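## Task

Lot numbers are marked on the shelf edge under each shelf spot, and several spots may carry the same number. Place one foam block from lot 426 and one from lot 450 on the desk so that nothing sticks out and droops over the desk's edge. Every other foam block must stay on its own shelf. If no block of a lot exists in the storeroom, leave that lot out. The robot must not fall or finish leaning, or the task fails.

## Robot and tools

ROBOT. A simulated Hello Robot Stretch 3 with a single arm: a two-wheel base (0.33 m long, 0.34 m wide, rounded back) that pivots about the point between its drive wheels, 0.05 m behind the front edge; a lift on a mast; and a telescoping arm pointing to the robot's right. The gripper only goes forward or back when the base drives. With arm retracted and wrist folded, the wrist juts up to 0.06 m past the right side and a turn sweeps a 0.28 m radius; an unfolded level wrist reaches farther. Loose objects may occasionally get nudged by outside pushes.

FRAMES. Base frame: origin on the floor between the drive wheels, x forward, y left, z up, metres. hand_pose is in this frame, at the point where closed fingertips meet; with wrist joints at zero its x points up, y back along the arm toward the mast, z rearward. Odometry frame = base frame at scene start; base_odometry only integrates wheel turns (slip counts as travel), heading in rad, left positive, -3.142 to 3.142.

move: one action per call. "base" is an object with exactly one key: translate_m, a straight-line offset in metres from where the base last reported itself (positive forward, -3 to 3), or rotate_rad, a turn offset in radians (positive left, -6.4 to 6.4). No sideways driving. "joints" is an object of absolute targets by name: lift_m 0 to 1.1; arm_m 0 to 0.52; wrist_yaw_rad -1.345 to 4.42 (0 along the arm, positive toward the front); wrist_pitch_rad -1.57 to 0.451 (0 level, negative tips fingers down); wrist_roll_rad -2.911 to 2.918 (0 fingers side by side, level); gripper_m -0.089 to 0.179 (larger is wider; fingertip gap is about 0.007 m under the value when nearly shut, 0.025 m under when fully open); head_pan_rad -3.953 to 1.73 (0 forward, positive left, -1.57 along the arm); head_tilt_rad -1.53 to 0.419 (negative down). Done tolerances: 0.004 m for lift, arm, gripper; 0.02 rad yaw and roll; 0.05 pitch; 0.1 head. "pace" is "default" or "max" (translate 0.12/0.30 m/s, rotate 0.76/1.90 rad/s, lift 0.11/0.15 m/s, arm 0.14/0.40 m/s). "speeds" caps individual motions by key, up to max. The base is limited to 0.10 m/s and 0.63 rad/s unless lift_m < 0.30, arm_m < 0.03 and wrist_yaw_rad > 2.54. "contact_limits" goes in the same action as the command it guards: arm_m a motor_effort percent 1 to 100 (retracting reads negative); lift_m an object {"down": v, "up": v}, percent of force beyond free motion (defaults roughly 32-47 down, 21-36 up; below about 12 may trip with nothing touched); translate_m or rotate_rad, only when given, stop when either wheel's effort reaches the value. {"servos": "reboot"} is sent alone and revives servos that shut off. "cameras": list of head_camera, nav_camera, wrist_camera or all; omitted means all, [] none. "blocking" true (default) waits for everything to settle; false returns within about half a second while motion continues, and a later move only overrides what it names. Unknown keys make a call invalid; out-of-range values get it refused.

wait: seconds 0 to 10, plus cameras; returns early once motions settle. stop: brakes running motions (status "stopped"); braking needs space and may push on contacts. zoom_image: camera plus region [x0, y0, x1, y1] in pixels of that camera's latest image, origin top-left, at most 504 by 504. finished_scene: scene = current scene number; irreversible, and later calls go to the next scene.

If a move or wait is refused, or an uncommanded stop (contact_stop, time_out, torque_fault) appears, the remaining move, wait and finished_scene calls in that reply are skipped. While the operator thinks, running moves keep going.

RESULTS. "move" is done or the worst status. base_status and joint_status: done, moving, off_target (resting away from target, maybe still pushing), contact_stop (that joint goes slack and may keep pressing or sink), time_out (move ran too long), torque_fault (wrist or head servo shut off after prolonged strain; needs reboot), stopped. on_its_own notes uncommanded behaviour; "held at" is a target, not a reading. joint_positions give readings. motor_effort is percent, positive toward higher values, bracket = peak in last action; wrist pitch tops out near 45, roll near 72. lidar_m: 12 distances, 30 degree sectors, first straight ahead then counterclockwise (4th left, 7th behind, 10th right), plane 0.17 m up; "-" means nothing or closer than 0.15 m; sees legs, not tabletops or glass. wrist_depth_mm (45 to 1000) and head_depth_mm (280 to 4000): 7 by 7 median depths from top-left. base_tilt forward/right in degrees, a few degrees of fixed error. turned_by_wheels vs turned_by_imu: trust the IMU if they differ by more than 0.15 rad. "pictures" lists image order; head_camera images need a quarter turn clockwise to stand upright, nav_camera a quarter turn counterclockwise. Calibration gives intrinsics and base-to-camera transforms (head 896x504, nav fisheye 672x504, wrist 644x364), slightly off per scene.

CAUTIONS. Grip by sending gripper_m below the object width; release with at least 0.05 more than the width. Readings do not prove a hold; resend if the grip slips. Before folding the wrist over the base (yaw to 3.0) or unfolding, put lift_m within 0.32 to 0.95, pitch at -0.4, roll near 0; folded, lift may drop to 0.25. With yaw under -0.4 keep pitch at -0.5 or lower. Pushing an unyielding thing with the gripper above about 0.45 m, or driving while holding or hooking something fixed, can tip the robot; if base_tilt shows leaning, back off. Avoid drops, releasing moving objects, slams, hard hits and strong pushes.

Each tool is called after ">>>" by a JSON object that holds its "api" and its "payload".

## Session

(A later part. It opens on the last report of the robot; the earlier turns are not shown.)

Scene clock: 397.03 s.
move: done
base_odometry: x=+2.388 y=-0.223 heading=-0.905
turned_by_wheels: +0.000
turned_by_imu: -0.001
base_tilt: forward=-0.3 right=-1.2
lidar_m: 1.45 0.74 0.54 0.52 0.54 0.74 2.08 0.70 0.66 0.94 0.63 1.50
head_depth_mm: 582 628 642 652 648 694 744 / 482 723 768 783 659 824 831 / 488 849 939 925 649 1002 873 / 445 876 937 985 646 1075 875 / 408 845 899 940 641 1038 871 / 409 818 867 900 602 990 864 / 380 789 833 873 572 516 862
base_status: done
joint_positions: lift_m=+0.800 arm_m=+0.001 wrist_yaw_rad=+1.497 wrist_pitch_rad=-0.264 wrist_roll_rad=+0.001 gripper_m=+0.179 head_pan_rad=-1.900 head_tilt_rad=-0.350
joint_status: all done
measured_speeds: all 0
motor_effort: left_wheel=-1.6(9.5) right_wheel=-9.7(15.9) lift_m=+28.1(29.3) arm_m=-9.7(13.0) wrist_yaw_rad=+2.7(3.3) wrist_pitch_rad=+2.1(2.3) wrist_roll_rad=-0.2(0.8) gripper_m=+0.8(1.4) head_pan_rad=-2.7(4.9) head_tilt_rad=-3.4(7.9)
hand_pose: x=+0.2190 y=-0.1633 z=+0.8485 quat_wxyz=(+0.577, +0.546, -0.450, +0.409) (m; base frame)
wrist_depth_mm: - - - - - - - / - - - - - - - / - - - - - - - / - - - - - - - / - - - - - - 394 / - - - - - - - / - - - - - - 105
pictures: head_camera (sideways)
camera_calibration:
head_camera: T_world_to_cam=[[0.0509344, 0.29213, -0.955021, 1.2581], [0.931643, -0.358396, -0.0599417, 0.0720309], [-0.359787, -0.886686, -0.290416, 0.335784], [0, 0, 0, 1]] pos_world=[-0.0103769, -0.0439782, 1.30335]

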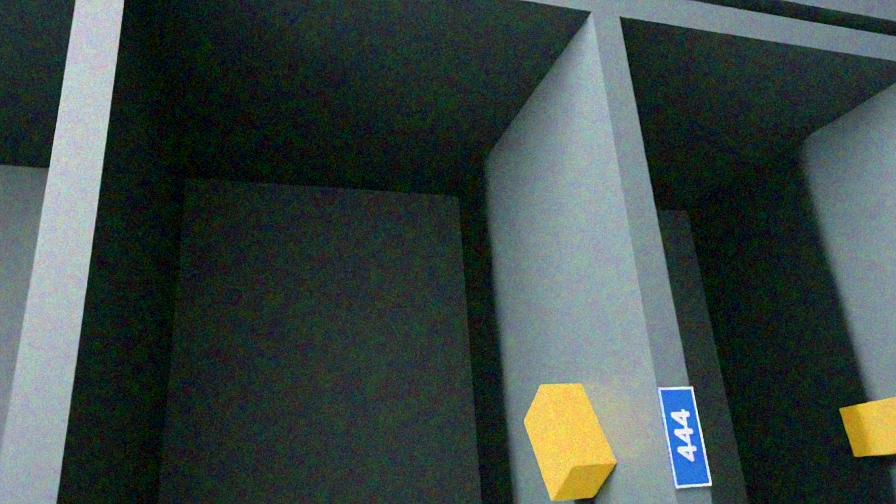

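>>> {"api": "move", "payload": {"joints": {"head_pan_rad":-1.57,"head_tilt_rad":-0.6,"wrist_yaw_rad":0,"lift_m":0.7}, "cameras": ["head_camera","wrist_camera"]}}

Scene clock: 405.53 s.
move: done
base_odometry: x=+2.388 y=-0.223 heading=-0.905
turned_by_wheels: +0.000
turned_by_imu: +0.000
base_tilt: forward=-0.4 right=-1.2
lidar_m: 1.45 0.74 0.54 0.52 0.54 0.74 2.07 0.70 0.65 0.94 0.63 1.50
head_depth_mm: 760 836 890 594 1063 879 1068 / 759 839 887 591 1092 873 1117 / 758 836 876 583 1087 868 1107 / 760 836 872 579 1083 854 406 / 762 836 851 572 1072 861 1099 / 761 838 842 592 1063 852 1116 / 762 837 830 587 1059 851 1109
base_status: not commanded
joint_positions: lift_m=+0.700 arm_m=+0.001 wrist_yaw_rad=+0.003 wrist_pitch_rad=-0.264 wrist_roll_rad=+0.001 gripper_m=+0.179 head_pan_rad=-1.567 head_tilt_rad=-0.608
joint_status: all done
measured_speeds: all 0
motor_effort: left_wheel=-1.5(2.1) right_wheel=-10.7(10.8) lift_m=+25.1(26.5) arm_m=-8.5(9.4) wrist_yaw_rad=-2.5(6.7) wrist_pitch_rad=+2.3(2.3) wrist_roll_rad=-0.6(0.7) gripper_m=+0.9(1.1) head_pan_rad=+0.9(5.8) head_tilt_rad=+2.4(8.6)
hand_pose: x=-0.0208 y=-0.3866 z=+0.7485 quat_wxyz=(+0.701, +0.094, -0.701, -0.093) (m; base frame)
wrist_depth_mm: - - - - - - 605 / - - - - - - 634 / - - - - - - - / - - - - - - - / - 143 - - - - 513 / - 126 - - - - - / - - - - - - 105
pictures: head_camera (sideways), wrist_camera
camera_calibration:
head_camera: T_world_to_cam=[[-0.048304, 0.52661, -0.848734, 1.12003], [0.997561, -0.0174312, -0.0675897, 0.0815305], [-0.0503878, -0.849928, -0.524483, 0.638504], [0, 0, 0, 1]] pos_world=[0.00494324, -0.0457149, 1.291]
wrist_camera: T_world_to_cam=[[-0.998861, -0.0430577, -0.020556, -0.0153226], [-0.00100283, 0.449679, -0.89319, 0.874876], [0.0477023, -0.892152, -0.44921, 0.158537], [0, 0, 0, 1]] pos_world=[-0.0219904, -0.252634, 0.852332]

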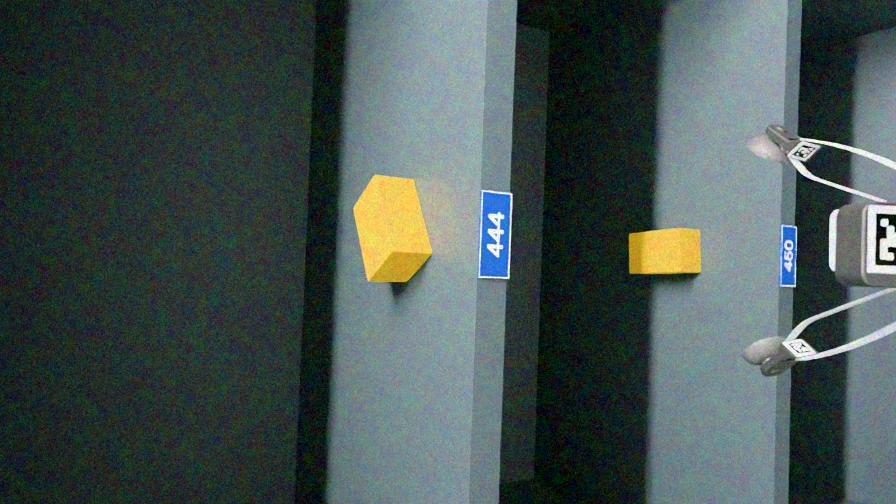

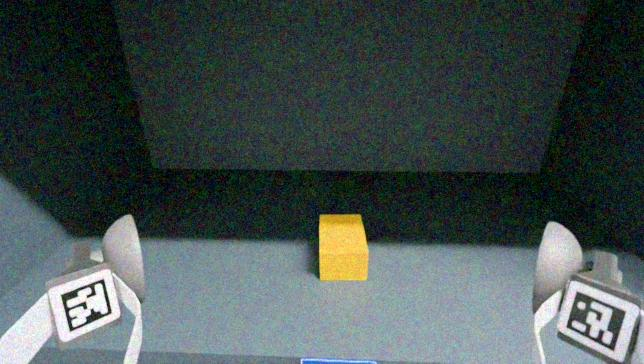

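>>> {"api": "move", "payload": {"joints": {"lift_m":0.514}, "cameras": ["wrist_camera"]}}

>>> {"api": "move", "payload": {"joints": {"arm_m":0.17}, "contact_limits": {"arm_m":28}, "cameras": ["wrist_camera","head_camera"]}}

Scene clock: 423.97 s.
move: done
base_odometry: x=+2.388 y=-0.223 heading=-0.905
turned_by_wheels: +0.000
turned_by_imu: +0.000
base_tilt: forward=-0.3 right=-1.2
lidar_m: 1.45 0.74 0.54 0.52 0.54 0.74 2.08 0.70 0.65 0.94 0.63 1.50
head_depth_mm: 761 840 886 603 1076 887 1058 / 761 833 885 597 1105 881 1113 / 761 835 883 592 1089 874 1108 / 761 835 886 585 1084 846 1105 / 761 832 870 579 1079 867 1098 / 760 835 857 574 1075 859 1089 / 758 835 848 570 1062 854 1087
base_status: not commanded
joint_positions: lift_m=+0.514 arm_m=+0.001 wrist_yaw_rad=+0.003 wrist_pitch_rad=-0.265 wrist_roll_rad=+0.001 gripper_m=+0.179 head_pan_rad=-1.570 head_tilt_rad=-0.600
joint_status: all done
measured_speeds: all 0
motor_effort: left_wheel=-1.7(2.2) right_wheel=-9.8(11.2) lift_m=+23.8(29.3) arm_m=-6.3(7.7) wrist_yaw_rad=-2.5(4.4) wrist_pitch_rad=+2.2(2.3) wrist_roll_rad=-0.3(0.6) gripper_m=+0.6(1.1) head_pan_rad=-3.0(3.8) head_tilt_rad=+3.6(4.2)
hand_pose: x=-0.0208 y=-0.3866 z=+0.5624 quat_wxyz=(+0.701, +0.094, -0.701, -0.093) (m; base frame)
wrist_depth_mm: - - - - - - 607 / - - - - - - 634 / - - - - - - - / 299 296 295 294 291 289 285 / 290 146 282 - 274 269 265 / - 140 - - - - - / - - - - - - 105
pictures: wrist_camera
camera_calibration:
wrist_camera: T_world_to_cam=[[-0.998866, -0.0429682, -0.0205172, -0.0191493], [-0.00100364, 0.449798, -0.89313, 0.708733], [0.0476047, -0.892096, -0.449331, 0.0750769], [0, 0, 0, 1]] pos_world=[-0.0219903, -0.252634, 0.666332]

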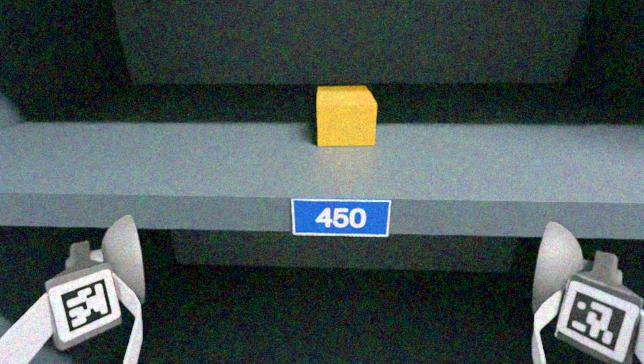

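Scene clock: 426.47 s.
move: done
base_odometry: x=+2.388 y=-0.223 heading=-0.905
turned_by_wheels: +0.000
turned_by_imu: +0.000
base_tilt: forward=-0.2 right=-1.3
lidar_m: 1.45 0.74 0.54 0.52 0.54 0.74 2.08 0.70 0.66 0.94 0.63 1.51
head_depth_mm: 760 836 885 602 1070 886 1063 / 758 836 887 597 1106 878 1092 / 760 835 883 590 1093 877 543 / 762 834 884 584 1088 848 615 / 760 838 876 579 1076 868 1104 / 760 836 859 575 1073 864 1098 / 758 836 848 569 1062 856 1091
base_status: not commanded
joint_positions: lift_m=+0.514 arm_m=+0.170 wrist_yaw_rad=+0.003 wrist_pitch_rad=-0.265 wrist_roll_rad=+0.001 gripper_m=+0.179 head_pan_rad=-1.570 head_tilt_rad=-0.600
joint_status: all done
measured_speeds: all 0
motor_effort: left_wheel=-1.8(2.1) right_wheel=-10.5(11.1) lift_m=+27.3(27.7) arm_m=+12.5(15.1) wrist_yaw_rad=-2.5(4.7) wrist_pitch_rad=+2.3(2.3) wrist_roll_rad=-0.5(0.8) gripper_m=+0.5(1.1) head_pan_rad=-2.5(3.6) head_tilt_rad=+3.5(4.0)
contact_limits: arm_m 28 (drawing in: default 31, maximum 55; extending or still: default 39, maximum 69)
hand_pose: x=-0.0208 y=-0.5560 z=+0.5624 quat_wxyz=(+0.701, +0.094, -0.701, -0.093) (m; base frame)
wrist_depth_mm: - - - - - - - / - - - - - - - / - - - - - - - / 298 280 293 - 291 288 286 / 229 227 226 215 223 224 222 / 123 172 184 183 183 182 181 / 147 155 155 155 154 153 107
pictures: head_camera (sideways), wrist_camera
camera_calibration:
head_camera: T_world_to_cam=[[-0.046645, 0.519971, -0.85291, 1.12544], [0.997498, -0.0211554, -0.0674497, 0.0813001], [-0.0531155, -0.853922, -0.517683, 0.629595], [0, 0, 0, 1]] pos_world=[0.00484053, -0.045849, 1.29131]
wrist_camera: T_world_to_cam=[[-0.998866, -0.0429235, -0.0206077, -0.0264532], [-0.000902788, 0.449803, -0.893127, 0.784977], [0.0476056, -0.892096, -0.449331, -0.0761285], [0, 0, 0, 1]] pos_world=[-0.0220903, -0.422134, 0.666332]

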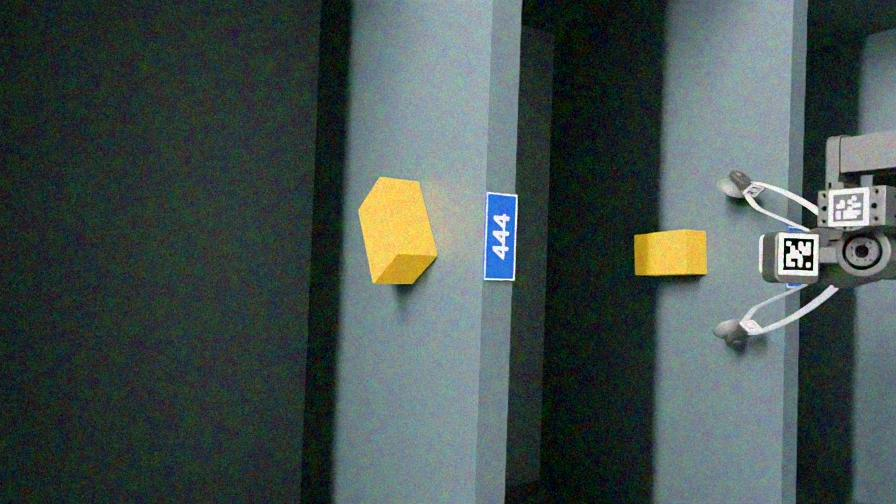

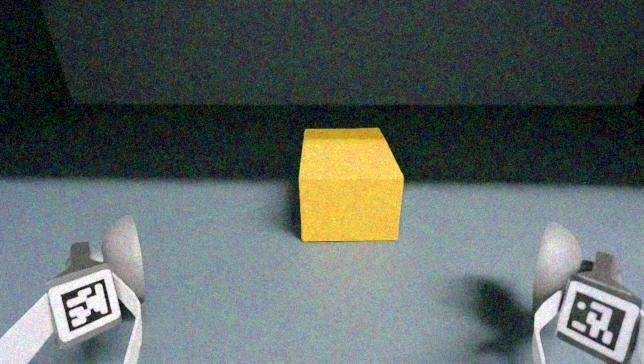

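>>> {"api": "move", "payload": {"joints": {"arm_m":0.265}, "contact_limits": {"arm_m":28}, "cameras": ["wrist_camera"]}}

>>> {"api": "move", "payload": {"joints": {"gripper_m":0.03}, "cameras": ["wrist_camera"]}}

>>> {"api": "move", "payload": {"joints": {"lift_m":0.594,"gripper_m":0.018}, "cameras": ["wrist_camera"]}}

Scene clock: 435.13 s.
move: done
base_odometry: x=+2.388 y=-0.223 heading=-0.905
turned_by_wheels: +0.000
turned_by_imu: +0.000
base_tilt: forward=-0.2 right=-1.4
lidar_m: 1.45 0.74 0.54 0.52 0.54 0.74 2.08 0.70 0.66 0.94 0.63 1.50
head_depth_mm: 760 834 884 603 1071 883 1066 / 765 833 888 598 1104 879 1094 / 760 832 886 592 1100 854 585 / 760 833 884 586 1090 711 639 / 762 838 872 580 1074 848 1097 / 758 833 860 575 1073 858 1094 / 760 834 847 570 1062 855 1093
base_status: not commanded
joint_positions: lift_m=+0.514 arm_m=+0.265 wrist_yaw_rad=+0.003 wrist_pitch_rad=-0.265 wrist_roll_rad=+0.001 gripper_m=+0.179 head_pan_rad=-1.570 head_tilt_rad=-0.600
joint_status: all done
measured_speeds: all 0
motor_effort: left_wheel=-1.6(2.1) right_wheel=-10.5(11.2) lift_m=+26.9(29.6) arm_m=+12.9(14.3) wrist_yaw_rad=-2.8(5.0) wrist_pitch_rad=+2.2(2.3) wrist_roll_rad=-0.3(0.7) gripper_m=+0.3(1.0) head_pan_rad=-3.0(3.4) head_tilt_rad=+3.3(3.7)
contact_limits: arm_m 28 (drawing in: default 31, maximum 55; extending or still: default 39, maximum 69)
hand_pose: x=-0.0208 y=-0.6510 z=+0.5624 quat_wxyz=(+0.701, +0.094, -0.701, -0.093) (m; base frame)
wrist_depth_mm: 395 393 394 387 382 379 374 / - - - - 401 393 392 / - - - - - - - / 297 279 292 309 306 286 286 / 229 227 227 148 163 222 222 / 123 171 184 120 124 182 181 / 146 155 155 120 122 153 107
pictures: wrist_camera
camera_calibration:
wrist_camera: T_world_to_cam=[[-0.998866, -0.0429235, -0.0206077, -0.0305309], [-0.000902788, 0.449803, -0.893127, 0.827708], [0.0476056, -0.892096, -0.449331, -0.160878], [0, 0, 0, 1]] pos_world=[-0.0220903, -0.517134, 0.666332]

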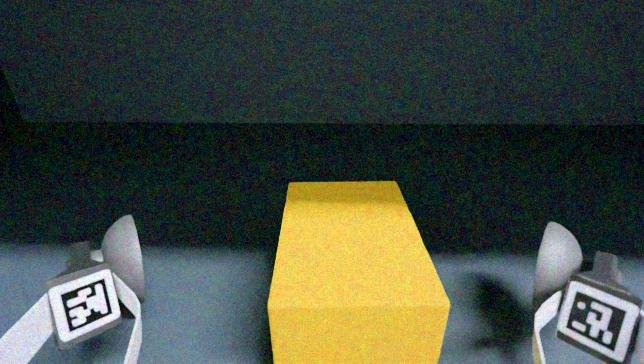

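Scene clock: 437.17 s.
move: done
base_odometry: x=+2.388 y=-0.223 heading=-0.905
turned_by_wheels: +0.000
turned_by_imu: +0.000
base_tilt: forward=-0.3 right=-1.4
lidar_m: 1.45 0.74 0.54 0.52 0.54 0.74 2.07 0.70 0.66 0.93 0.63 1.51
head_depth_mm: 762 838 884 605 1076 889 1062 / 760 836 884 598 1100 880 1091 / 761 834 884 591 1098 874 584 / 759 834 884 584 1093 714 640 / 760 837 874 580 1080 867 1102 / 759 836 860 575 1071 860 1100 / 761 833 846 569 1064 857 1092
base_status: not commanded
joint_positions: lift_m=+0.514 arm_m=+0.265 wrist_yaw_rad=+0.002 wrist_pitch_rad=-0.265 wrist_roll_rad=+0.001 gripper_m=+0.031 head_pan_rad=-1.570 head_tilt_rad=-0.600
joint_status: all done
measured_speeds: all 0
motor_effort: left_wheel=-1.3(2.0) right_wheel=-8.2(11.0) lift_m=+24.6(27.2) arm_m=+10.2(13.3) wrist_yaw_rad=-2.6(4.1) wrist_pitch_rad=+2.2(2.4) wrist_roll_rad=-0.3(0.7) gripper_m=-13.4(86.0) head_pan_rad=-2.9(3.3) head_tilt_rad=+2.5(3.7)
contact_limits: arm_m 28 (drawing in: default 31, maximum 55; extending or still: default 39, maximum 69)
hand_pose: x=-0.0210 y=-0.6510 z=+0.5624 quat_wxyz=(+0.701, +0.094, -0.701, -0.093) (m; base frame)
wrist_depth_mm: 396 396 393 389 384 375 375 / - - - - 398 398 393 / - - - - - - - / 298 279 291 309 306 288 285 / 229 226 163 148 153 222 222 / 185 185 129 130 125 182 181 / 161 101 150 139 145 148 153
pictures: wrist_camera
camera_calibration:
wrist_camera: T_world_to_cam=[[-0.998909, -0.0419376, -0.020567, -0.030148], [-0.000494076, 0.449781, -0.893139, 0.827713], [0.0467067, -0.892154, -0.449311, -0.160937], [0, 0, 0, 1]] pos_world=[-0.0221893, -0.517135, 0.666332]

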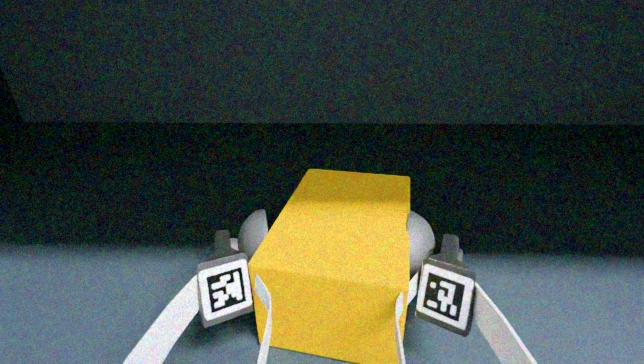

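Scene clock: 438.73 s.
move: done
base_odometry: x=+2.388 y=-0.223 heading=-0.905
turned_by_wheels: +0.000
turned_by_imu: +0.000
base_tilt: forward=-0.3 right=-1.2
lidar_m: 1.45 0.74 0.54 0.52 0.54 0.74 2.07 0.70 0.65 0.94 0.63 1.51
head_depth_mm: 759 837 887 604 1072 888 1070 / 759 837 885 597 1102 882 778 / 761 836 884 591 1096 563 561 / 759 834 885 584 1087 580 1108 / 760 837 875 580 1078 864 1096 / 762 833 861 576 1075 862 1092 / 759 833 849 569 1065 855 1093
base_status: not commanded
joint_positions: lift_m=+0.594 arm_m=+0.265 wrist_yaw_rad=+0.002 wrist_pitch_rad=-0.266 wrist_roll_rad=+0.001 gripper_m=+0.019 head_pan_rad=-1.570 head_tilt_rad=-0.600
joint_status: all done
measured_speeds: all 0
motor_effort: left_wheel=-1.5(1.7) right_wheel=-9.9(10.1) lift_m=+29.3(31.8) arm_m=+4.7(10.7) wrist_yaw_rad=-1.5(3.9) wrist_pitch_rad=+2.4(2.5) wrist_roll_rad=-0.3(0.7) gripper_m=-17.3(65.6) head_pan_rad=-2.1(3.0) head_tilt_rad=+3.0(3.4)
contact_limits: arm_m 28 (drawing in: default 31, maximum 55; extending or still: default 39, maximum 69)
hand_pose: x=-0.0210 y=-0.6509 z=+0.6421 quat_wxyz=(+0.701, +0.095, -0.701, -0.093) (m; base frame)
wrist_depth_mm: 397 396 391 388 382 379 371 / - - - - 400 400 395 / - - - - - - - / - - - - - - - / - - 151 148 147 - - / 298 297 129 130 125 291 291 / 249 100 234 140 232 238 244
pictures: wrist_camera
camera_calibration:
wrist_camera: T_world_to_cam=[[-0.998908, -0.0419147, -0.0206191, -0.0284561], [-0.000495825, 0.4509, -0.892574, 0.899145], [0.0467091, -0.89159, -0.450429, -0.123957], [0, 0, 0, 1]] pos_world=[-0.0221893, -0.517136, 0.746133]

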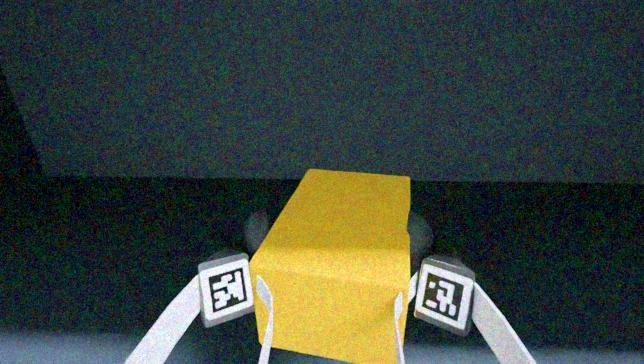

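>>> {"api": "move", "payload": {"joints": {"arm_m":0.0}, "cameras": ["wrist_camera"]}}

>>> {"api": "move", "payload": {"joints": {"wrist_yaw_rad":1.5,"lift_m":0.66}, "cameras": []}}

>>> {"api": "move", "payload": {"base": {"translate_m":0.95}, "joints": {"lift_m":0.83}, "cameras": []}}

>>> {"api": "move", "payload": {"base": {"rotate_rad":1.596}, "cameras": []}}

>>> {"api": "move", "payload": {"base": {"translate_m":-1.1}, "cameras": []}}

>>> {"api": "move", "payload": {"base": {"translate_m":-1.0}, "cameras": ["wrist_camera"]}}

Scene clock: 461.83 s.
move: done
base_odometry: x=+2.388 y=-0.223 heading=-0.905
turned_by_wheels: +0.000
turned_by_imu: +0.000
base_tilt: forward=-0.4 right=-1.1
lidar_m: 1.45 0.74 0.54 0.52 0.54 0.74 2.07 0.70 0.66 0.94 0.63 1.50
head_depth_mm: 762 833 882 602 1077 884 1068 / 759 834 882 598 1107 880 1116 / 761 835 886 591 1099 877 1086 / 759 835 886 585 1094 870 621 / 759 831 876 580 1086 864 1081 / 756 834 862 576 1073 859 1096 / 762 833 853 570 1063 857 1089
base_status: not commanded
joint_positions: lift_m=+0.594 arm_m=+0.001 wrist_yaw_rad=+0.002 wrist_pitch_rad=-0.266 wrist_roll_rad=+0.001 gripper_m=+0.019 head_pan_rad=-1.570 head_tilt_rad=-0.600
joint_status: all done
measured_speeds: all 0
motor_effort: left_wheel=-1.2(1.9) right_wheel=-8.9(10.1) lift_m=+25.5(30.3) arm_m=-11.6(14.6) wrist_yaw_rad=-2.2(3.3) wrist_pitch_rad=+2.6(2.6) wrist_roll_rad=-0.3(0.8) gripper_m=-17.1(18.1) head_pan_rad=-2.1(2.7) head_tilt_rad=+2.8(3.4)
hand_pose: x=-0.0210 y=-0.3865 z=+0.6421 quat_wxyz=(+0.701, +0.095, -0.701, -0.093) (m; base frame)
wrist_depth_mm: - - - - - - 594 / - - - - - - 636 / - - - - - - - / - - - - - - - / - - 151 148 147 - - / 320 321 129 130 125 303 304 / - 100 - 139 129 120 -
pictures: wrist_camera
camera_calibration:
wrist_camera: T_world_to_cam=[[-0.998908, -0.0419147, -0.0206191, -0.0173739], [-0.000495825, 0.4509, -0.892574, 0.779927], [0.0467091, -0.89159, -0.450429, 0.111779], [0, 0, 0, 1]] pos_world=[-0.0221893, -0.252736, 0.746133]

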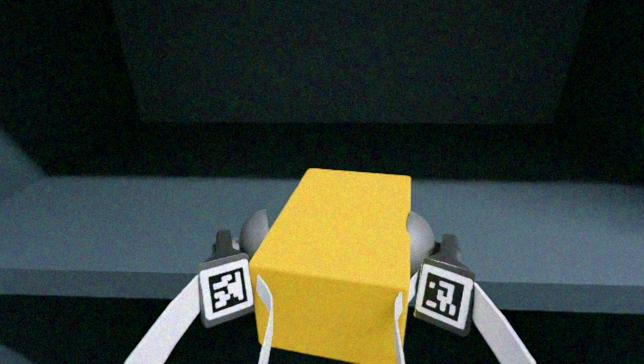

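Scene clock: 463.60 s.
move: done
base_odometry: x=+2.388 y=-0.223 heading=-0.905
turned_by_wheels: +0.000
turned_by_imu: +0.000
base_tilt: forward=-0.3 right=-1.3
lidar_m: 1.45 0.74 0.54 0.52 0.54 0.74 2.07 0.70 0.66 0.94 0.62 1.50
head_depth_mm: 758 836 885 604 1074 885 1070 / 759 835 888 598 1106 877 1115 / 761 833 886 591 1094 876 1106 / 758 834 886 584 1086 870 1105 / 760 836 876 582 1081 868 1098 / 761 835 858 574 1071 860 1096 / 759 835 851 569 1068 856 1088
base_status: not commanded
joint_positions: lift_m=+0.660 arm_m=+0.001 wrist_yaw_rad=+1.497 wrist_pitch_rad=-0.266 wrist_roll_rad=+0.001 gripper_m=+0.019 head_pan_rad=-1.570 head_tilt_rad=-0.600
joint_status: all done
measured_speeds: all 0
motor_effort: left_wheel=-1.3(1.9) right_wheel=-9.5(10.0) lift_m=+28.8(31.9) arm_m=-10.6(12.4) wrist_yaw_rad=+2.1(6.3) wrist_pitch_rad=+2.4(2.7) wrist_roll_rad=-0.3(0.8) gripper_m=-17.0(17.8) head_pan_rad=-2.2(2.3) head_tilt_rad=+2.2(3.0)
hand_pose: x=+0.2188 y=-0.1634 z=+0.7080 quat_wxyz=(+0.578, +0.546, -0.450, +0.408) (m; base frame)
wrist_depth_mm: - - - - - - - / - - - - - - - / - - - - - - - / - - - - - - - / - - 157 148 154 - 397 / - - 129 130 125 - 415 / 842 110 895 139 136 874 -
pictures: none
No camera images: "cameras" was empty.

Scene clock: 474.23 s.
move: done
base_odometry: x=+2.975 y=-0.970 heading=-0.905
turned_by_wheels: +0.000
turned_by_imu: +0.000
base_tilt: forward=-0.2 right=-1.1
lidar_m: 0.51 0.53 0.54 0.52 0.54 0.74 2.07 0.71 0.73 1.96 0.72 0.53
head_depth_mm: 2655 2882 3210 2530 1890 1326 1253 / 2676 2925 3227 2493 1868 1492 1300 / 2686 2919 3174 2490 1851 1484 1295 / 2669 2911 3202 2435 1841 1467 1229 / 2677 2899 3201 2430 1830 1467 1226 / 2171 2226 2274 2196 1815 1471 1221 / 1448 1476 1501 1554 1561 1405 1217
base_status: done
joint_positions: lift_m=+0.830 arm_m=+0.001 wrist_yaw_rad=+1.497 wrist_pitch_rad=-0.267 wrist_roll_rad=+0.001 gripper_m=+0.019 head_pan_rad=-1.570 head_tilt_rad=-0.600
joint_status: all done
measured_speeds: all 0
motor_effort: left_wheel=+2.7(11.7) right_wheel=+7.6(11.5) lift_m=+24.6(32.0) arm_m=-4.4(11.1) wrist_yaw_rad=+1.8(3.8) wrist_pitch_rad=+2.6(2.8) wrist_roll_rad=-0.3(0.8) gripper_m=-17.2(17.9) head_pan_rad=-1.2(2.5) head_tilt_rad=+2.6(3.0)
hand_pose: x=+0.2188 y=-0.1634 z=+0.8779 quat_wxyz=(+0.578, +0.546, -0.449, +0.408) (m; base frame)
wrist_depth_mm: - - - - - - - / - - - - - - - / - - - - - - - / - - - - - - - / - - 151 148 147 - - / - - 129 130 125 - - / - 100 - 139 129 107 -
pictures: none
No camera images: "cameras" was empty.

Scene clock: 477.87 s.
move: done
base_odometry: x=+2.975 y=-0.970 heading=+0.691
turned_by_wheels: +1.596
turned_by_imu: +1.570
base_tilt: forward=-0.4 right=-1.2
lidar_m: 0.52 0.54 0.75 2.14 0.71 0.73 1.90 0.71 0.53 0.51 0.53 0.54
head_depth_mm: 398 437 485 545 624 726 844 / 398 438 486 545 624 727 822 / 398 437 486 547 625 728 801 / 399 438 487 547 626 729 827 / 399 440 487 548 628 730 872 / 400 440 487 549 627 731 877 / 401 439 489 551 628 732 879
base_status: done
joint_positions: lift_m=+0.830 arm_m=+0.001 wrist_yaw_rad=+1.497 wrist_pitch_rad=-0.267 wrist_roll_rad=+0.001 gripper_m=+0.019 head_pan_rad=-1.570 head_tilt_rad=-0.600
joint_status: not commanded
measured_speeds: all 0
motor_effort: left_wheel=-8.1(12.3) right_wheel=+10.4(12.7) lift_m=+24.9(25.8) arm_m=-10.3(10.4) wrist_yaw_rad=+2.5(3.5) wrist_pitch_rad=+2.6(2.7) wrist_roll_rad=-0.3(0.7) gripper_m=-17.1(17.9) head_pan_rad=-0.8(1.9) head_tilt_rad=+0.8(2.3)
hand_pose: x=+0.2188 y=-0.1634 z=+0.8779 quat_wxyz=(+0.578, +0.546, -0.449, +0.408) (m; base frame)
wrist_depth_mm: 388 390 393 396 396 393 397 / 415 414 419 420 420 424 421 / 441 447 451 447 449 453 452 / 477 479 482 469 476 482 486 / 518 518 157 148 154 526 - / - - 129 130 125 - - / - 101 - 139 129 107 -
pictures: none
No camera images: "cameras" was empty.

Scene clock: 490.00 s.
move: done
base_odometry: x=+2.128 y=-1.671 heading=+0.691
turned_by_wheels: +0.000
turned_by_imu: -0.001
base_tilt: forward=-0.5 right=-1.2
lidar_m: 1.61 0.73 0.54 0.60 2.16 1.91 1.85 0.69 0.51 0.49 0.51 0.71
head_depth_mm: 384 422 468 526 601 699 813 / 384 422 468 527 603 701 794 / 384 422 470 527 603 704 777 / 385 423 469 529 605 705 799 / 385 423 470 529 605 706 845 / 385 423 470 530 607 706 850 / 386 425 471 530 609 707 850
base_status: done
joint_positions: lift_m=+0.830 arm_m=+0.001 wrist_yaw_rad=+1.497 wrist_pitch_rad=-0.267 wrist_roll_rad=+0.001 gripper_m=+0.019 head_pan_rad=-1.570 head_tilt_rad=-0.600
joint_status: not commanded
measured_speeds: all 0
motor_effort: left_wheel=-7.6(13.1) right_wheel=-3.8(11.7) lift_m=+26.2(27.6) arm_m=-3.8(12.7) wrist_yaw_rad=+1.2(3.3) wrist_pitch_rad=+2.7(2.8) wrist_roll_rad=-0.5(0.8) gripper_m=-17.0(18.0) head_pan_rad=+0.1(1.5) head_tilt_rad=+0.5(2.0)
hand_pose: x=+0.2188 y=-0.1633 z=+0.8779 quat_wxyz=(+0.578, +0.546, -0.449, +0.408) (m; base frame)
wrist_depth_mm: - - - - - - - / - - - - - - - / - - - - - - - / - - - - - - - / - - 157 148 148 - - / - - 129 129 125 - - / - 110 - 140 136 106 -
pictures: none
No camera images: "cameras" was empty.

Scene clock: 501.13 s.
move: done
base_odometry: x=+1.357 y=-2.308 heading=+0.690
turned_by_wheels: +0.000
turned_by_imu: -0.001
base_tilt: forward=-0.4 right=-1.2
lidar_m: 1.96 1.26 1.64 3.76 1.13 1.19 1.15 0.67 0.50 0.48 0.50 0.69
head_depth_mm: 372 409 454 511 583 680 791 / 373 410 455 511 585 684 773 / 373 411 455 513 587 686 753 / 373 411 456 513 586 684 775 / 374 411 457 513 586 687 823 / 374 411 458 515 590 686 820 / 375 411 457 516 589 687 822
base_status: done
joint_positions: lift_m=+0.830 arm_m=+0.001 wrist_yaw_rad=+1.497 wrist_pitch_rad=-0.267 wrist_roll_rad=+0.001 gripper_m=+0.019 head_pan_rad=-1.570 head_tilt_rad=-0.600
joint_status: not commanded
measured_speeds: all 0
motor_effort: left_wheel=-8.5(13.9) right_wheel=-2.3(11.5) lift_m=+28.1(29.3) arm_m=+4.2(4.9) wrist_yaw_rad=+2.1(4.0) wrist_pitch_rad=+2.7(2.8) wrist_roll_rad=-0.3(0.8) gripper_m=-17.4(18.0) head_pan_rad=+0.6(1.2) head_tilt_rad=-0.1(1.2)
hand_pose: x=+0.2188 y=-0.1633 z=+0.8779 quat_wxyz=(+0.578, +0.546, -0.449, +0.408) (m; base frame)
wrist_depth_mm: - - - - - - - / - - - - - - - / - - - - - - - / - - - - - - - / - - 157 148 147 - - / - - 129 129 125 - - / - 110 - 140 133 107 -
pictures: wrist_camera
camera_calibration:
wrist_camera: T_world_to_cam=[[-0.0335396, -0.999224, -0.0206712, -0.131132], [-0.450535, 0.0335782, -0.892127, 0.919792], [0.892129, -0.0206085, -0.451311, 0.36377], [0, 0, 0, 1]] pos_world=[0.0854707, -0.154418, 0.982034]

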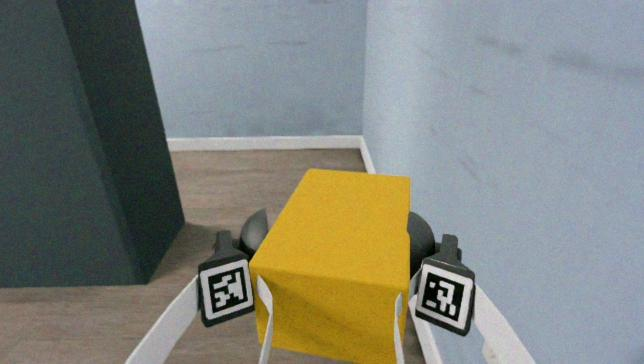

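>>> {"api": "move", "payload": {"base": {"rotate_rad":-1.596}, "cameras": []}}

>>> {"api": "move", "payload": {"base": {"translate_m":-1.3}, "joints": {"head_tilt_rad":-0.55}, "cameras": []}}

>>> {"api": "move", "payload": {"base": {"translate_m":-0.32}, "joints": {"wrist_yaw_rad":0}, "cameras": ["head_camera"]}}

Scene clock: 511.90 s.
move: done
base_odometry: x=+1.357 y=-2.308 heading=-0.905
turned_by_wheels: -1.596
turned_by_imu: -1.571
base_tilt: forward=-0.4 right=-1.1
lidar_m: 0.48 0.50 0.68 1.90 1.43 1.62 3.76 1.13 1.19 1.15 0.68 0.50
head_depth_mm: 940 1030 1145 1290 1470 1489 1305 / 938 1028 1143 1286 1465 1486 1304 / 937 1026 1146 1287 1463 1478 1288 / 937 1026 1149 1285 1456 1465 1231 / 935 1031 1147 1288 1464 1465 1219 / 939 1030 1138 1284 1461 1454 1213 / 937 1028 1147 1288 1414 1405 1213
base_status: done
joint_positions: lift_m=+0.830 arm_m=+0.001 wrist_yaw_rad=+1.497 wrist_pitch_rad=-0.267 wrist_roll_rad=+0.001 gripper_m=+0.019 head_pan_rad=-1.570 head_tilt_rad=-0.600
joint_status: not commanded
measured_speeds: all 0
motor_effort: left_wheel=+8.9(12.1) right_wheel=-9.7(13.8) lift_m=+29.0(30.0) arm_m=+0.9(7.6) wrist_yaw_rad=+2.5(3.4) wrist_pitch_rad=+2.7(2.8) wrist_roll_rad=-0.4(0.8) gripper_m=-17.5(18.0) head_pan_rad=+0.9(1.7) head_tilt_rad=+0.1(1.3)
hand_pose: x=+0.2188 y=-0.1633 z=+0.8779 quat_wxyz=(+0.578, +0.546, -0.449, +0.408) (m; base frame)
wrist_depth_mm: - - - - - - - / - - - - - - - / - - - - - - - / - - - - - - - / - - 151 148 147 - - / - - 129 130 125 - - / - 100 - 139 129 107 -
pictures: none
No camera images: "cameras" was empty.

Scene clock: 526.03 s.
move: done
base_odometry: x=+0.554 y=-1.285 heading=-0.905
turned_by_wheels: +0.000
turned_by_imu: -0.001
base_tilt: forward=-0.3 right=-1.3
lidar_m: 1.77 1.83 1.18 1.14 1.19 1.62 2.51 1.07 0.58 0.67 0.78 1.62
head_depth_mm: 940 1024 1127 1198 896 700 574 / 936 1022 1122 1187 887 693 585 / 933 1026 1121 1187 877 691 581 / 940 1018 1126 1188 871 687 566 / 936 1021 1123 1192 868 681 577 / 938 1022 1118 1177 858 677 574 / 935 1023 1118 1162 855 674 572
base_status: done
joint_positions: lift_m=+0.830 arm_m=+0.001 wrist_yaw_rad=+1.497 wrist_pitch_rad=-0.267 wrist_roll_rad=+0.001 gripper_m=+0.019 head_pan_rad=-1.570 head_tilt_rad=-0.550
joint_status: all done
measured_speeds: all 0
motor_effort: left_wheel=-5.7(10.2) right_wheel=-5.6(15.2) lift_m=+23.6(29.3) arm_m=-10.5(13.0) wrist_yaw_rad=+2.2(3.7) wrist_pitch_rad=+2.6(2.8) wrist_roll_rad=-0.5(0.8) gripper_m=-17.4(18.0) head_pan_rad=+1.7(2.7) head_tilt_rad=+3.4(4.9)
hand_pose: x=+0.2188 y=-0.1633 z=+0.8779 quat_wxyz=(+0.578, +0.546, -0.449, +0.408) (m; base frame)
wrist_depth_mm: - - - - - - - / - - - - - - - / - - - - - - - / - - - - - - - / - - 157 148 148 - - / - - 130 130 125 370 - / - 109 - 140 136 120 -
pictures: none
No camera images: "cameras" was empty.

Scene clock: 530.37 s.
move: done
base_odometry: x=+0.356 y=-1.034 heading=-0.905
turned_by_wheels: +0.000
turned_by_imu: +0.000
base_tilt: forward=-0.3 right=-1.1
lidar_m: 2.08 2.16 1.18 1.14 1.19 1.62 2.19 1.59 0.75 0.48 0.70 0.98
head_depth_mm: 941 1020 1127 1190 895 699 575 / 935 1023 1119 1192 887 695 586 / 935 1019 1120 1188 881 633 337 / 940 1021 1117 1192 875 479 302 / 936 1020 1118 1191 866 662 561 / 937 1021 1114 1183 862 679 561 / 931 1018 1130 1164 856 673 557
base_status: done
joint_positions: lift_m=+0.830 arm_m=+0.001 wrist_yaw_rad=+0.003 wrist_pitch_rad=-0.267 wrist_roll_rad=+0.001 gripper_m=+0.019 head_pan_rad=-1.570 head_tilt_rad=-0.550
joint_status: all done
measured_speeds: all 0
motor_effort: left_wheel=-5.5(11.1) right_wheel=-5.3(14.6) lift_m=+24.4(25.0) arm_m=-9.3(11.1) wrist_yaw_rad=-2.1(6.7) wrist_pitch_rad=+2.5(2.8) wrist_roll_rad=-0.5(0.8) gripper_m=-16.7(17.9) head_pan_rad=+2.7(3.1) head_tilt_rad=+3.6(4.6)
hand_pose: x=-0.0208 y=-0.3864 z=+0.8779 quat_wxyz=(+0.701, +0.095, -0.701, -0.093) (m; base frame)
wrist_depth_mm: - - - - - - - / - - - - - - - / - - - - - - - / - - - - - - - / - - 151 148 147 - - / - - 129 130 125 - - / - 100 - 139 129 107 -
pictures: head_camera (sideways)
camera_calibration:
head_camera: T_world_to_cam=[[-0.0465826, 0.476688, -0.877837, 1.15803], [0.997501, -0.024532, -0.0662541, 0.079751], [-0.0531176, -0.87873, -0.474354, 0.573225], [0, 0, 0, 1]] pos_world=[0.00484071, -0.0463524, 1.29376]

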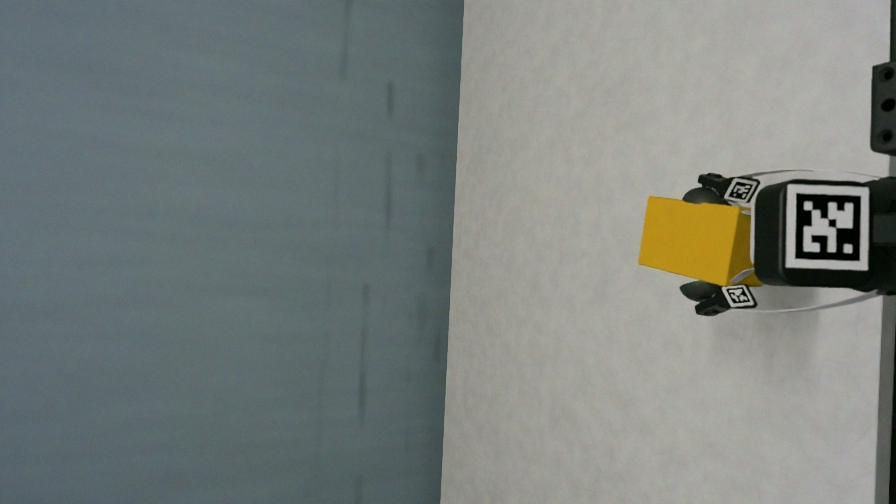

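Same edge distance. Place identically; hold height on the shelf was hand 0.562 vs 0.531.

>>> {"api": "move", "payload": {"joints": {"arm_m":0.08,"lift_m":0.8}, "cameras": []}}

>>> {"api": "move", "payload": {"joints": {"lift_m":0.725}, "speeds": {"lift_m":0.06}, "cameras": []}}

>>> {"api": "move", "payload": {"joints": {"lift_m":0.692}, "speeds": {"lift_m":0.025}, "contact_limits": {"lift_m":{"down":13}}, "cameras": ["head_camera","wrist_camera"]}}

Scene clock: 538.70 s.
move: done
base_odometry: x=+0.356 y=-1.034 heading=-0.905
turned_by_wheels: +0.000
turned_by_imu: +0.000
base_tilt: forward=-0.3 right=-1.2
lidar_m: 2.08 2.16 1.18 1.14 1.18 1.62 2.19 1.59 0.75 0.48 0.70 0.98
head_depth_mm: 937 1022 1124 1188 897 699 297 / 934 1019 1118 1189 884 694 287 / 937 1021 1123 1192 878 668 286 / 934 1017 1120 1188 874 387 300 / 936 1022 1122 1186 863 664 564 / 937 1024 1127 1179 861 679 560 / 934 1016 1120 1172 858 675 556
base_status: not commanded
joint_positions: lift_m=+0.800 arm_m=+0.080 wrist_yaw_rad=+0.003 wrist_pitch_rad=-0.267 wrist_roll_rad=+0.001 gripper_m=+0.019 head_pan_rad=-1.570 head_tilt_rad=-0.550
joint_status: all done
measured_speeds: all 0
motor_effort: left_wheel=-5.7(6.2) right_wheel=-5.6(6.2) lift_m=+24.6(27.9) arm_m=+12.9(15.2) wrist_yaw_rad=-2.4(4.3) wrist_pitch_rad=+2.7(2.8) wrist_roll_rad=-0.5(0.7) gripper_m=-17.1(17.7) head_pan_rad=+2.7(3.2) head_tilt_rad=+3.0(4.5)
hand_pose: x=-0.0208 y=-0.4658 z=+0.8479 quat_wxyz=(+0.701, +0.095, -0.701, -0.094) (m; base frame)
wrist_depth_mm: - - - - - - - / - - - - - - - / - - - - - - - / - - - - - - - / - - 151 148 147 - - / - - 130 130 125 - - / - 101 - 139 129 106 -
pictures: none
No camera images: "cameras" was empty.

Scene clock: 540.53 s.
move: done
base_odometry: x=+0.356 y=-1.034 heading=-0.905
turned_by_wheels: +0.000
turned_by_imu: +0.000
base_tilt: forward=-0.2 right=-1.2
lidar_m: 2.09 2.17 1.18 1.14 1.18 1.63 2.19 1.60 0.75 0.48 0.70 0.98
head_depth_mm: 936 1022 1126 1196 893 697 574 / 936 1020 1125 1193 887 693 572 / 936 1020 1121 1192 879 691 348 / 937 1020 1122 1193 872 605 421 / 937 1021 1125 1184 866 679 561 / 934 1022 1122 1175 859 680 560 / 937 1015 1122 1166 854 674 558
base_status: not commanded
joint_positions: lift_m=+0.725 arm_m=+0.080 wrist_yaw_rad=+0.003 wrist_pitch_rad=-0.267 wrist_roll_rad=+0.001 gripper_m=+0.019 head_pan_rad=-1.570 head_tilt_rad=-0.550
joint_status: all done
measured_speeds: all 0
motor_effort: left_wheel=-5.9(6.2) right_wheel=-5.1(6.1) lift_m=+23.8(26.6) arm_m=+10.1(13.2) wrist_yaw_rad=-3.5(3.9) wrist_pitch_rad=+2.6(2.8) wrist_roll_rad=-0.3(0.8) gripper_m=-17.4(17.7) head_pan_rad=+2.5(3.2) head_tilt_rad=+3.3(4.4)
hand_pose: x=-0.0208 y=-0.4658 z=+0.7729 quat_wxyz=(+0.701, +0.095, -0.701, -0.094) (m; base frame)
wrist_depth_mm: - - - - - - - / - - - - - - - / - - - - - - - / - - - - - - - / - - 151 148 147 - - / - - 129 130 125 - - / - 100 - 139 129 107 -
pictures: none
No camera images: "cameras" was empty.

Scene clock: 542.27 s.
move: done
base_odometry: x=+0.356 y=-1.034 heading=-0.905
turned_by_wheels: +0.000
turned_by_imu: +0.000
base_tilt: forward=-0.4 right=-1.2
lidar_m: 2.08 2.16 1.18 1.14 1.18 1.63 2.20 1.59 0.75 0.48 0.70 0.98
head_depth_mm: 939 1023 1121 1189 893 699 575 / 937 1025 1121 1191 890 693 572 / 936 1023 1121 1191 879 692 569 / 937 1023 1127 1194 874 635 436 / 939 1022 1124 1189 867 682 562 / 935 1016 1126 1180 862 678 561 / 934 1018 1117 1167 855 676 558
base_status: not commanded
joint_positions: lift_m=+0.692 arm_m=+0.080 wrist_yaw_rad=+0.002 wrist_pitch_rad=-0.234 wrist_roll_rad=+0.001 gripper_m=+0.019 head_pan_rad=-1.570 head_tilt_rad=-0.550
joint_status: all done
measured_speeds: all 0
motor_effort: left_wheel=-5.2(6.2) right_wheel=-5.5(5.9) lift_m=+19.0(26.1) arm_m=+8.0(10.7) wrist_yaw_rad=-1.2(3.9) wrist_pitch_rad=-3.5(3.8) wrist_roll_rad=-0.4(0.7) gripper_m=-17.1(17.7) head_pan_rad=+3.0(3.6) head_tilt_rad=+3.6(4.5)
contact_limits: lift_m down 13 (down: maximum 72; up: maximum 65)
hand_pose: x=-0.0210 y=-0.4687 z=+0.7479 quat_wxyz=(+0.702, +0.083, -0.702, -0.082) (m; base frame)
wrist_depth_mm: - - - - - - - / - - - - - - - / - - - - - - - / - - - - - - - / - - 150 147 147 - - / - - 129 129 124 - - / - 100 - 138 129 107 -
pictures: head_camera (sideways), wrist_camera
camera_calibration:
head_camera: T_world_to_cam=[[-0.0465826, 0.476688, -0.877837, 1.15803], [0.997501, -0.024532, -0.0662541, 0.079751], [-0.0531176, -0.87873, -0.474354, 0.573225], [0, 0, 0, 1]] pos_world=[0.00484071, -0.0463524, 1.29376]
wrist_camera: T_world_to_cam=[[-0.998899, -0.0427355, -0.019345, -0.0198395], [-0.000495364, 0.421972, -0.906609, 0.908358], [0.0469074, -0.905601, -0.421529, 0.0580278], [0, 0, 0, 1]] pos_world=[-0.0220896, -0.3316, 0.847602]

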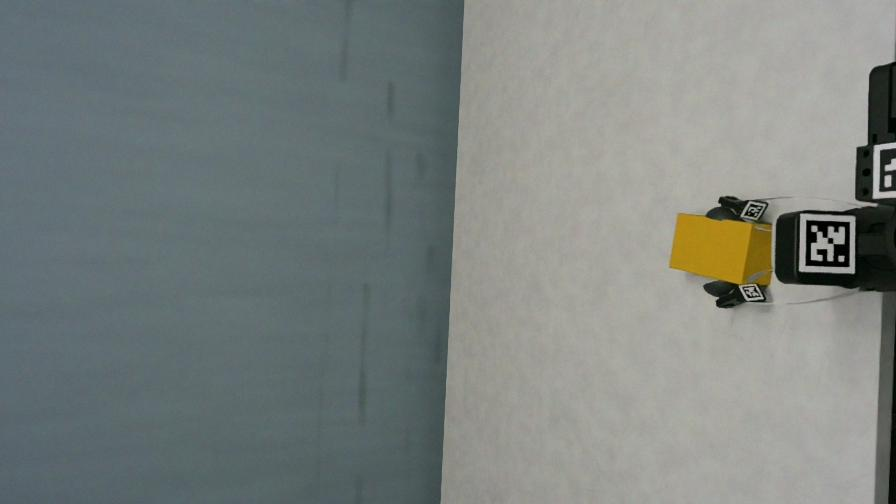

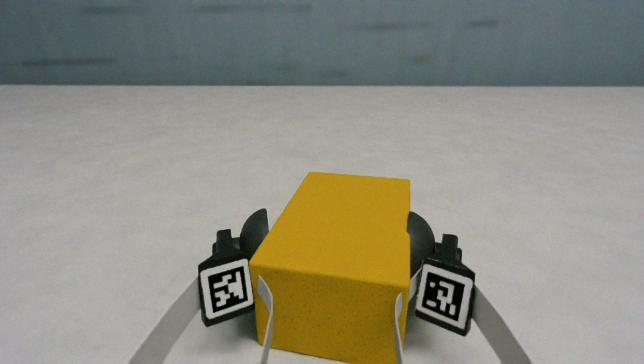

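>>> {"api": "move", "payload": {"joints": {"lift_m":0.699}, "cameras": []}}

>>> {"api": "move", "payload": {"joints": {"gripper_m":0.15}, "cameras": []}}

>>> {"api": "move", "payload": {"joints": {"arm_m":0.0}, "cameras": ["nav_camera","wrist_camera"]}}

Scene clock: 549.23 s.
move: done
base_odometry: x=+0.356 y=-1.034 heading=-0.905
turned_by_wheels: +0.000
turned_by_imu: +0.000
base_tilt: forward=-0.4 right=-1.1
lidar_m: 2.09 2.17 1.18 1.14 1.18 1.62 2.19 1.60 0.75 0.48 0.70 0.98
head_depth_mm: 941 1021 1122 1197 894 698 574 / 940 1023 1123 1191 890 695 572 / 938 1021 1126 1193 880 688 568 / 936 1023 1121 1189 872 633 433 / 933 1014 1121 1189 865 681 564 / 935 1022 1120 1178 859 678 560 / 930 1019 1124 1168 854 675 557
base_status: not commanded
joint_positions: lift_m=+0.699 arm_m=+0.080 wrist_yaw_rad=+0.002 wrist_pitch_rad=-0.259 wrist_roll_rad=+0.001 gripper_m=+0.019 head_pan_rad=-1.570 head_tilt_rad=-0.550
joint_status: all done
measured_speeds: all 0
motor_effort: left_wheel=-5.2(5.9) right_wheel=-5.2(5.8) lift_m=+28.7(30.1) arm_m=+4.0(4.7) wrist_yaw_rad=-1.7(3.1) wrist_pitch_rad=+1.2(3.4) wrist_roll_rad=-0.6(0.6) gripper_m=-17.4(17.7) head_pan_rad=+3.6(3.6) head_tilt_rad=+2.9(4.1)
hand_pose: x=-0.0210 y=-0.4665 z=+0.7488 quat_wxyz=(+0.701, +0.092, -0.701, -0.091) (m; base frame)
wrist_depth_mm: - - - - - - - / - - - - - - - / - - - - - - - / - - - - - - - / - - 151 148 147 - - / - - 129 130 125 - - / - 100 - 139 129 107 -
pictures: none
No camera images: "cameras" was empty.

Scene clock: 551.10 s.
move: done
base_odometry: x=+0.356 y=-1.034 heading=-0.905
turned_by_wheels: +0.000
turned_by_imu: +0.000
base_tilt: forward=-0.2 right=-1.1
lidar_m: 2.09 2.17 1.18 1.14 1.18 1.63 2.19 1.60 0.75 0.48 0.70 0.98
head_depth_mm: 941 1022 1127 1188 898 699 575 / 937 1025 1125 1196 887 695 571 / 935 1016 1123 1187 880 690 566 / 936 1023 1125 1188 871 634 433 / 934 1017 1123 1186 867 682 562 / 940 1020 1118 1173 857 677 562 / 935 1017 1125 1173 854 677 558
base_status: not commanded
joint_positions: lift_m=+0.699 arm_m=+0.080 wrist_yaw_rad=+0.002 wrist_pitch_rad=-0.263 wrist_roll_rad=+0.001 gripper_m=+0.150 head_pan_rad=-1.570 head_tilt_rad=-0.550
joint_status: all done
measured_speeds: all 0
motor_effort: left_wheel=-5.1(5.8) right_wheel=-5.6(6.1) lift_m=+26.0(29.4) arm_m=+1.1(3.7) wrist_yaw_rad=-1.9(3.8) wrist_pitch_rad=+2.0(2.1) wrist_roll_rad=-0.3(0.8) gripper_m=+0.4(81.6) head_pan_rad=+3.3(3.7) head_tilt_rad=+2.8(4.1)
hand_pose: x=-0.0211 y=-0.4661 z=+0.7478 quat_wxyz=(+0.701, +0.094, -0.701, -0.092) (m; base frame)
wrist_depth_mm: - - - - - - - / - - - - - - - / - - - - - - - / - - - - - - - / - 146 - 146 146 142 - / - 125 - 129 124 125 - / - 118 - 140 132 - 111
pictures: none
No camera images: "cameras" was empty.

Scene clock: 552.90 s.
move: done
base_odometry: x=+0.356 y=-1.034 heading=-0.905
turned_by_wheels: +0.000
turned_by_imu: +0.000
base_tilt: forward=-0.4 right=-1.2
lidar_m: 2.08 2.17 1.19 1.14 1.18 1.62 2.19 1.60 0.75 0.48 0.70 0.98
head_depth_mm: 935 1026 1122 1191 893 699 573 / 937 1016 1116 1192 884 691 571 / 939 1019 1120 1187 879 690 549 / 936 1023 1117 1188 874 633 567 / 931 1023 1124 1191 867 680 549 / 933 1021 1120 1175 864 676 561 / 938 1018 1122 1159 855 674 558
base_status: not commanded
joint_positions: lift_m=+0.699 arm_m=+0.001 wrist_yaw_rad=+0.002 wrist_pitch_rad=-0.264 wrist_roll_rad=+0.001 gripper_m=+0.150 head_pan_rad=-1.570 head_tilt_rad=-0.550
joint_status: all done
measured_speeds: all 0
motor_effort: left_wheel=-5.3(5.7) right_wheel=-4.9(6.0) lift_m=+24.5(26.4) arm_m=-12.6(13.9) wrist_yaw_rad=-2.2(3.4) wrist_pitch_rad=+2.1(2.1) wrist_roll_rad=-0.6(0.7) gripper_m=+0.8(1.1) head_pan_rad=+3.2(4.0) head_tilt_rad=+2.8(4.0)
hand_pose: x=-0.0211 y=-0.3867 z=+0.7477 quat_wxyz=(+0.701, +0.094, -0.701, -0.093) (m; base frame)
wrist_depth_mm: - - - - - - - / - - - - - - - / - - - - - - - / - - - - - - - / - 146 - - - 142 - / - 125 - - - 124 - / - 118 - - - - 111
pictures: nav_camera (sideways), wrist_camera
camera_calibration:
nav_camera: T_world_to_cam=[[0.01738, -0.499946, 0.865882, -1.08372], [-0.999792, -0.0179537, 0.00970166, 0.0436936], [0.0106954, -0.865871, -0.500154, 0.60412], [0, 0, 0, 1]] pos_world=[0.0560582, -0.0179259, 1.2401]
wrist_camera: T_world_to_cam=[[-0.998918, -0.041737, -0.0205267, -0.0152322], [-0.000394116, 0.448905, -0.893579, 0.874221], [0.0465098, -0.892604, -0.448436, 0.157342], [0, 0, 0, 1]] pos_world=[-0.0221891, -0.252633, 0.851431]

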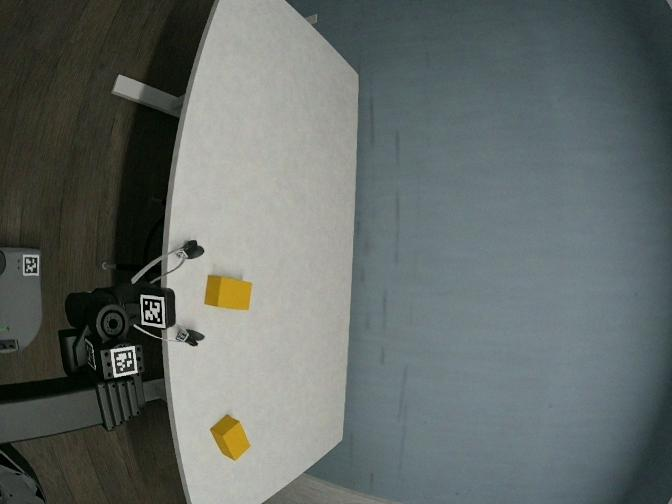

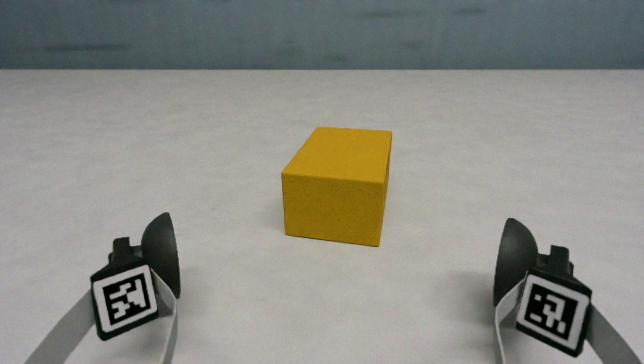

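Both on the desk.

>>> {"api": "finished_scene", "payload": {"scene": 3}}

The scene is finished: the task was done.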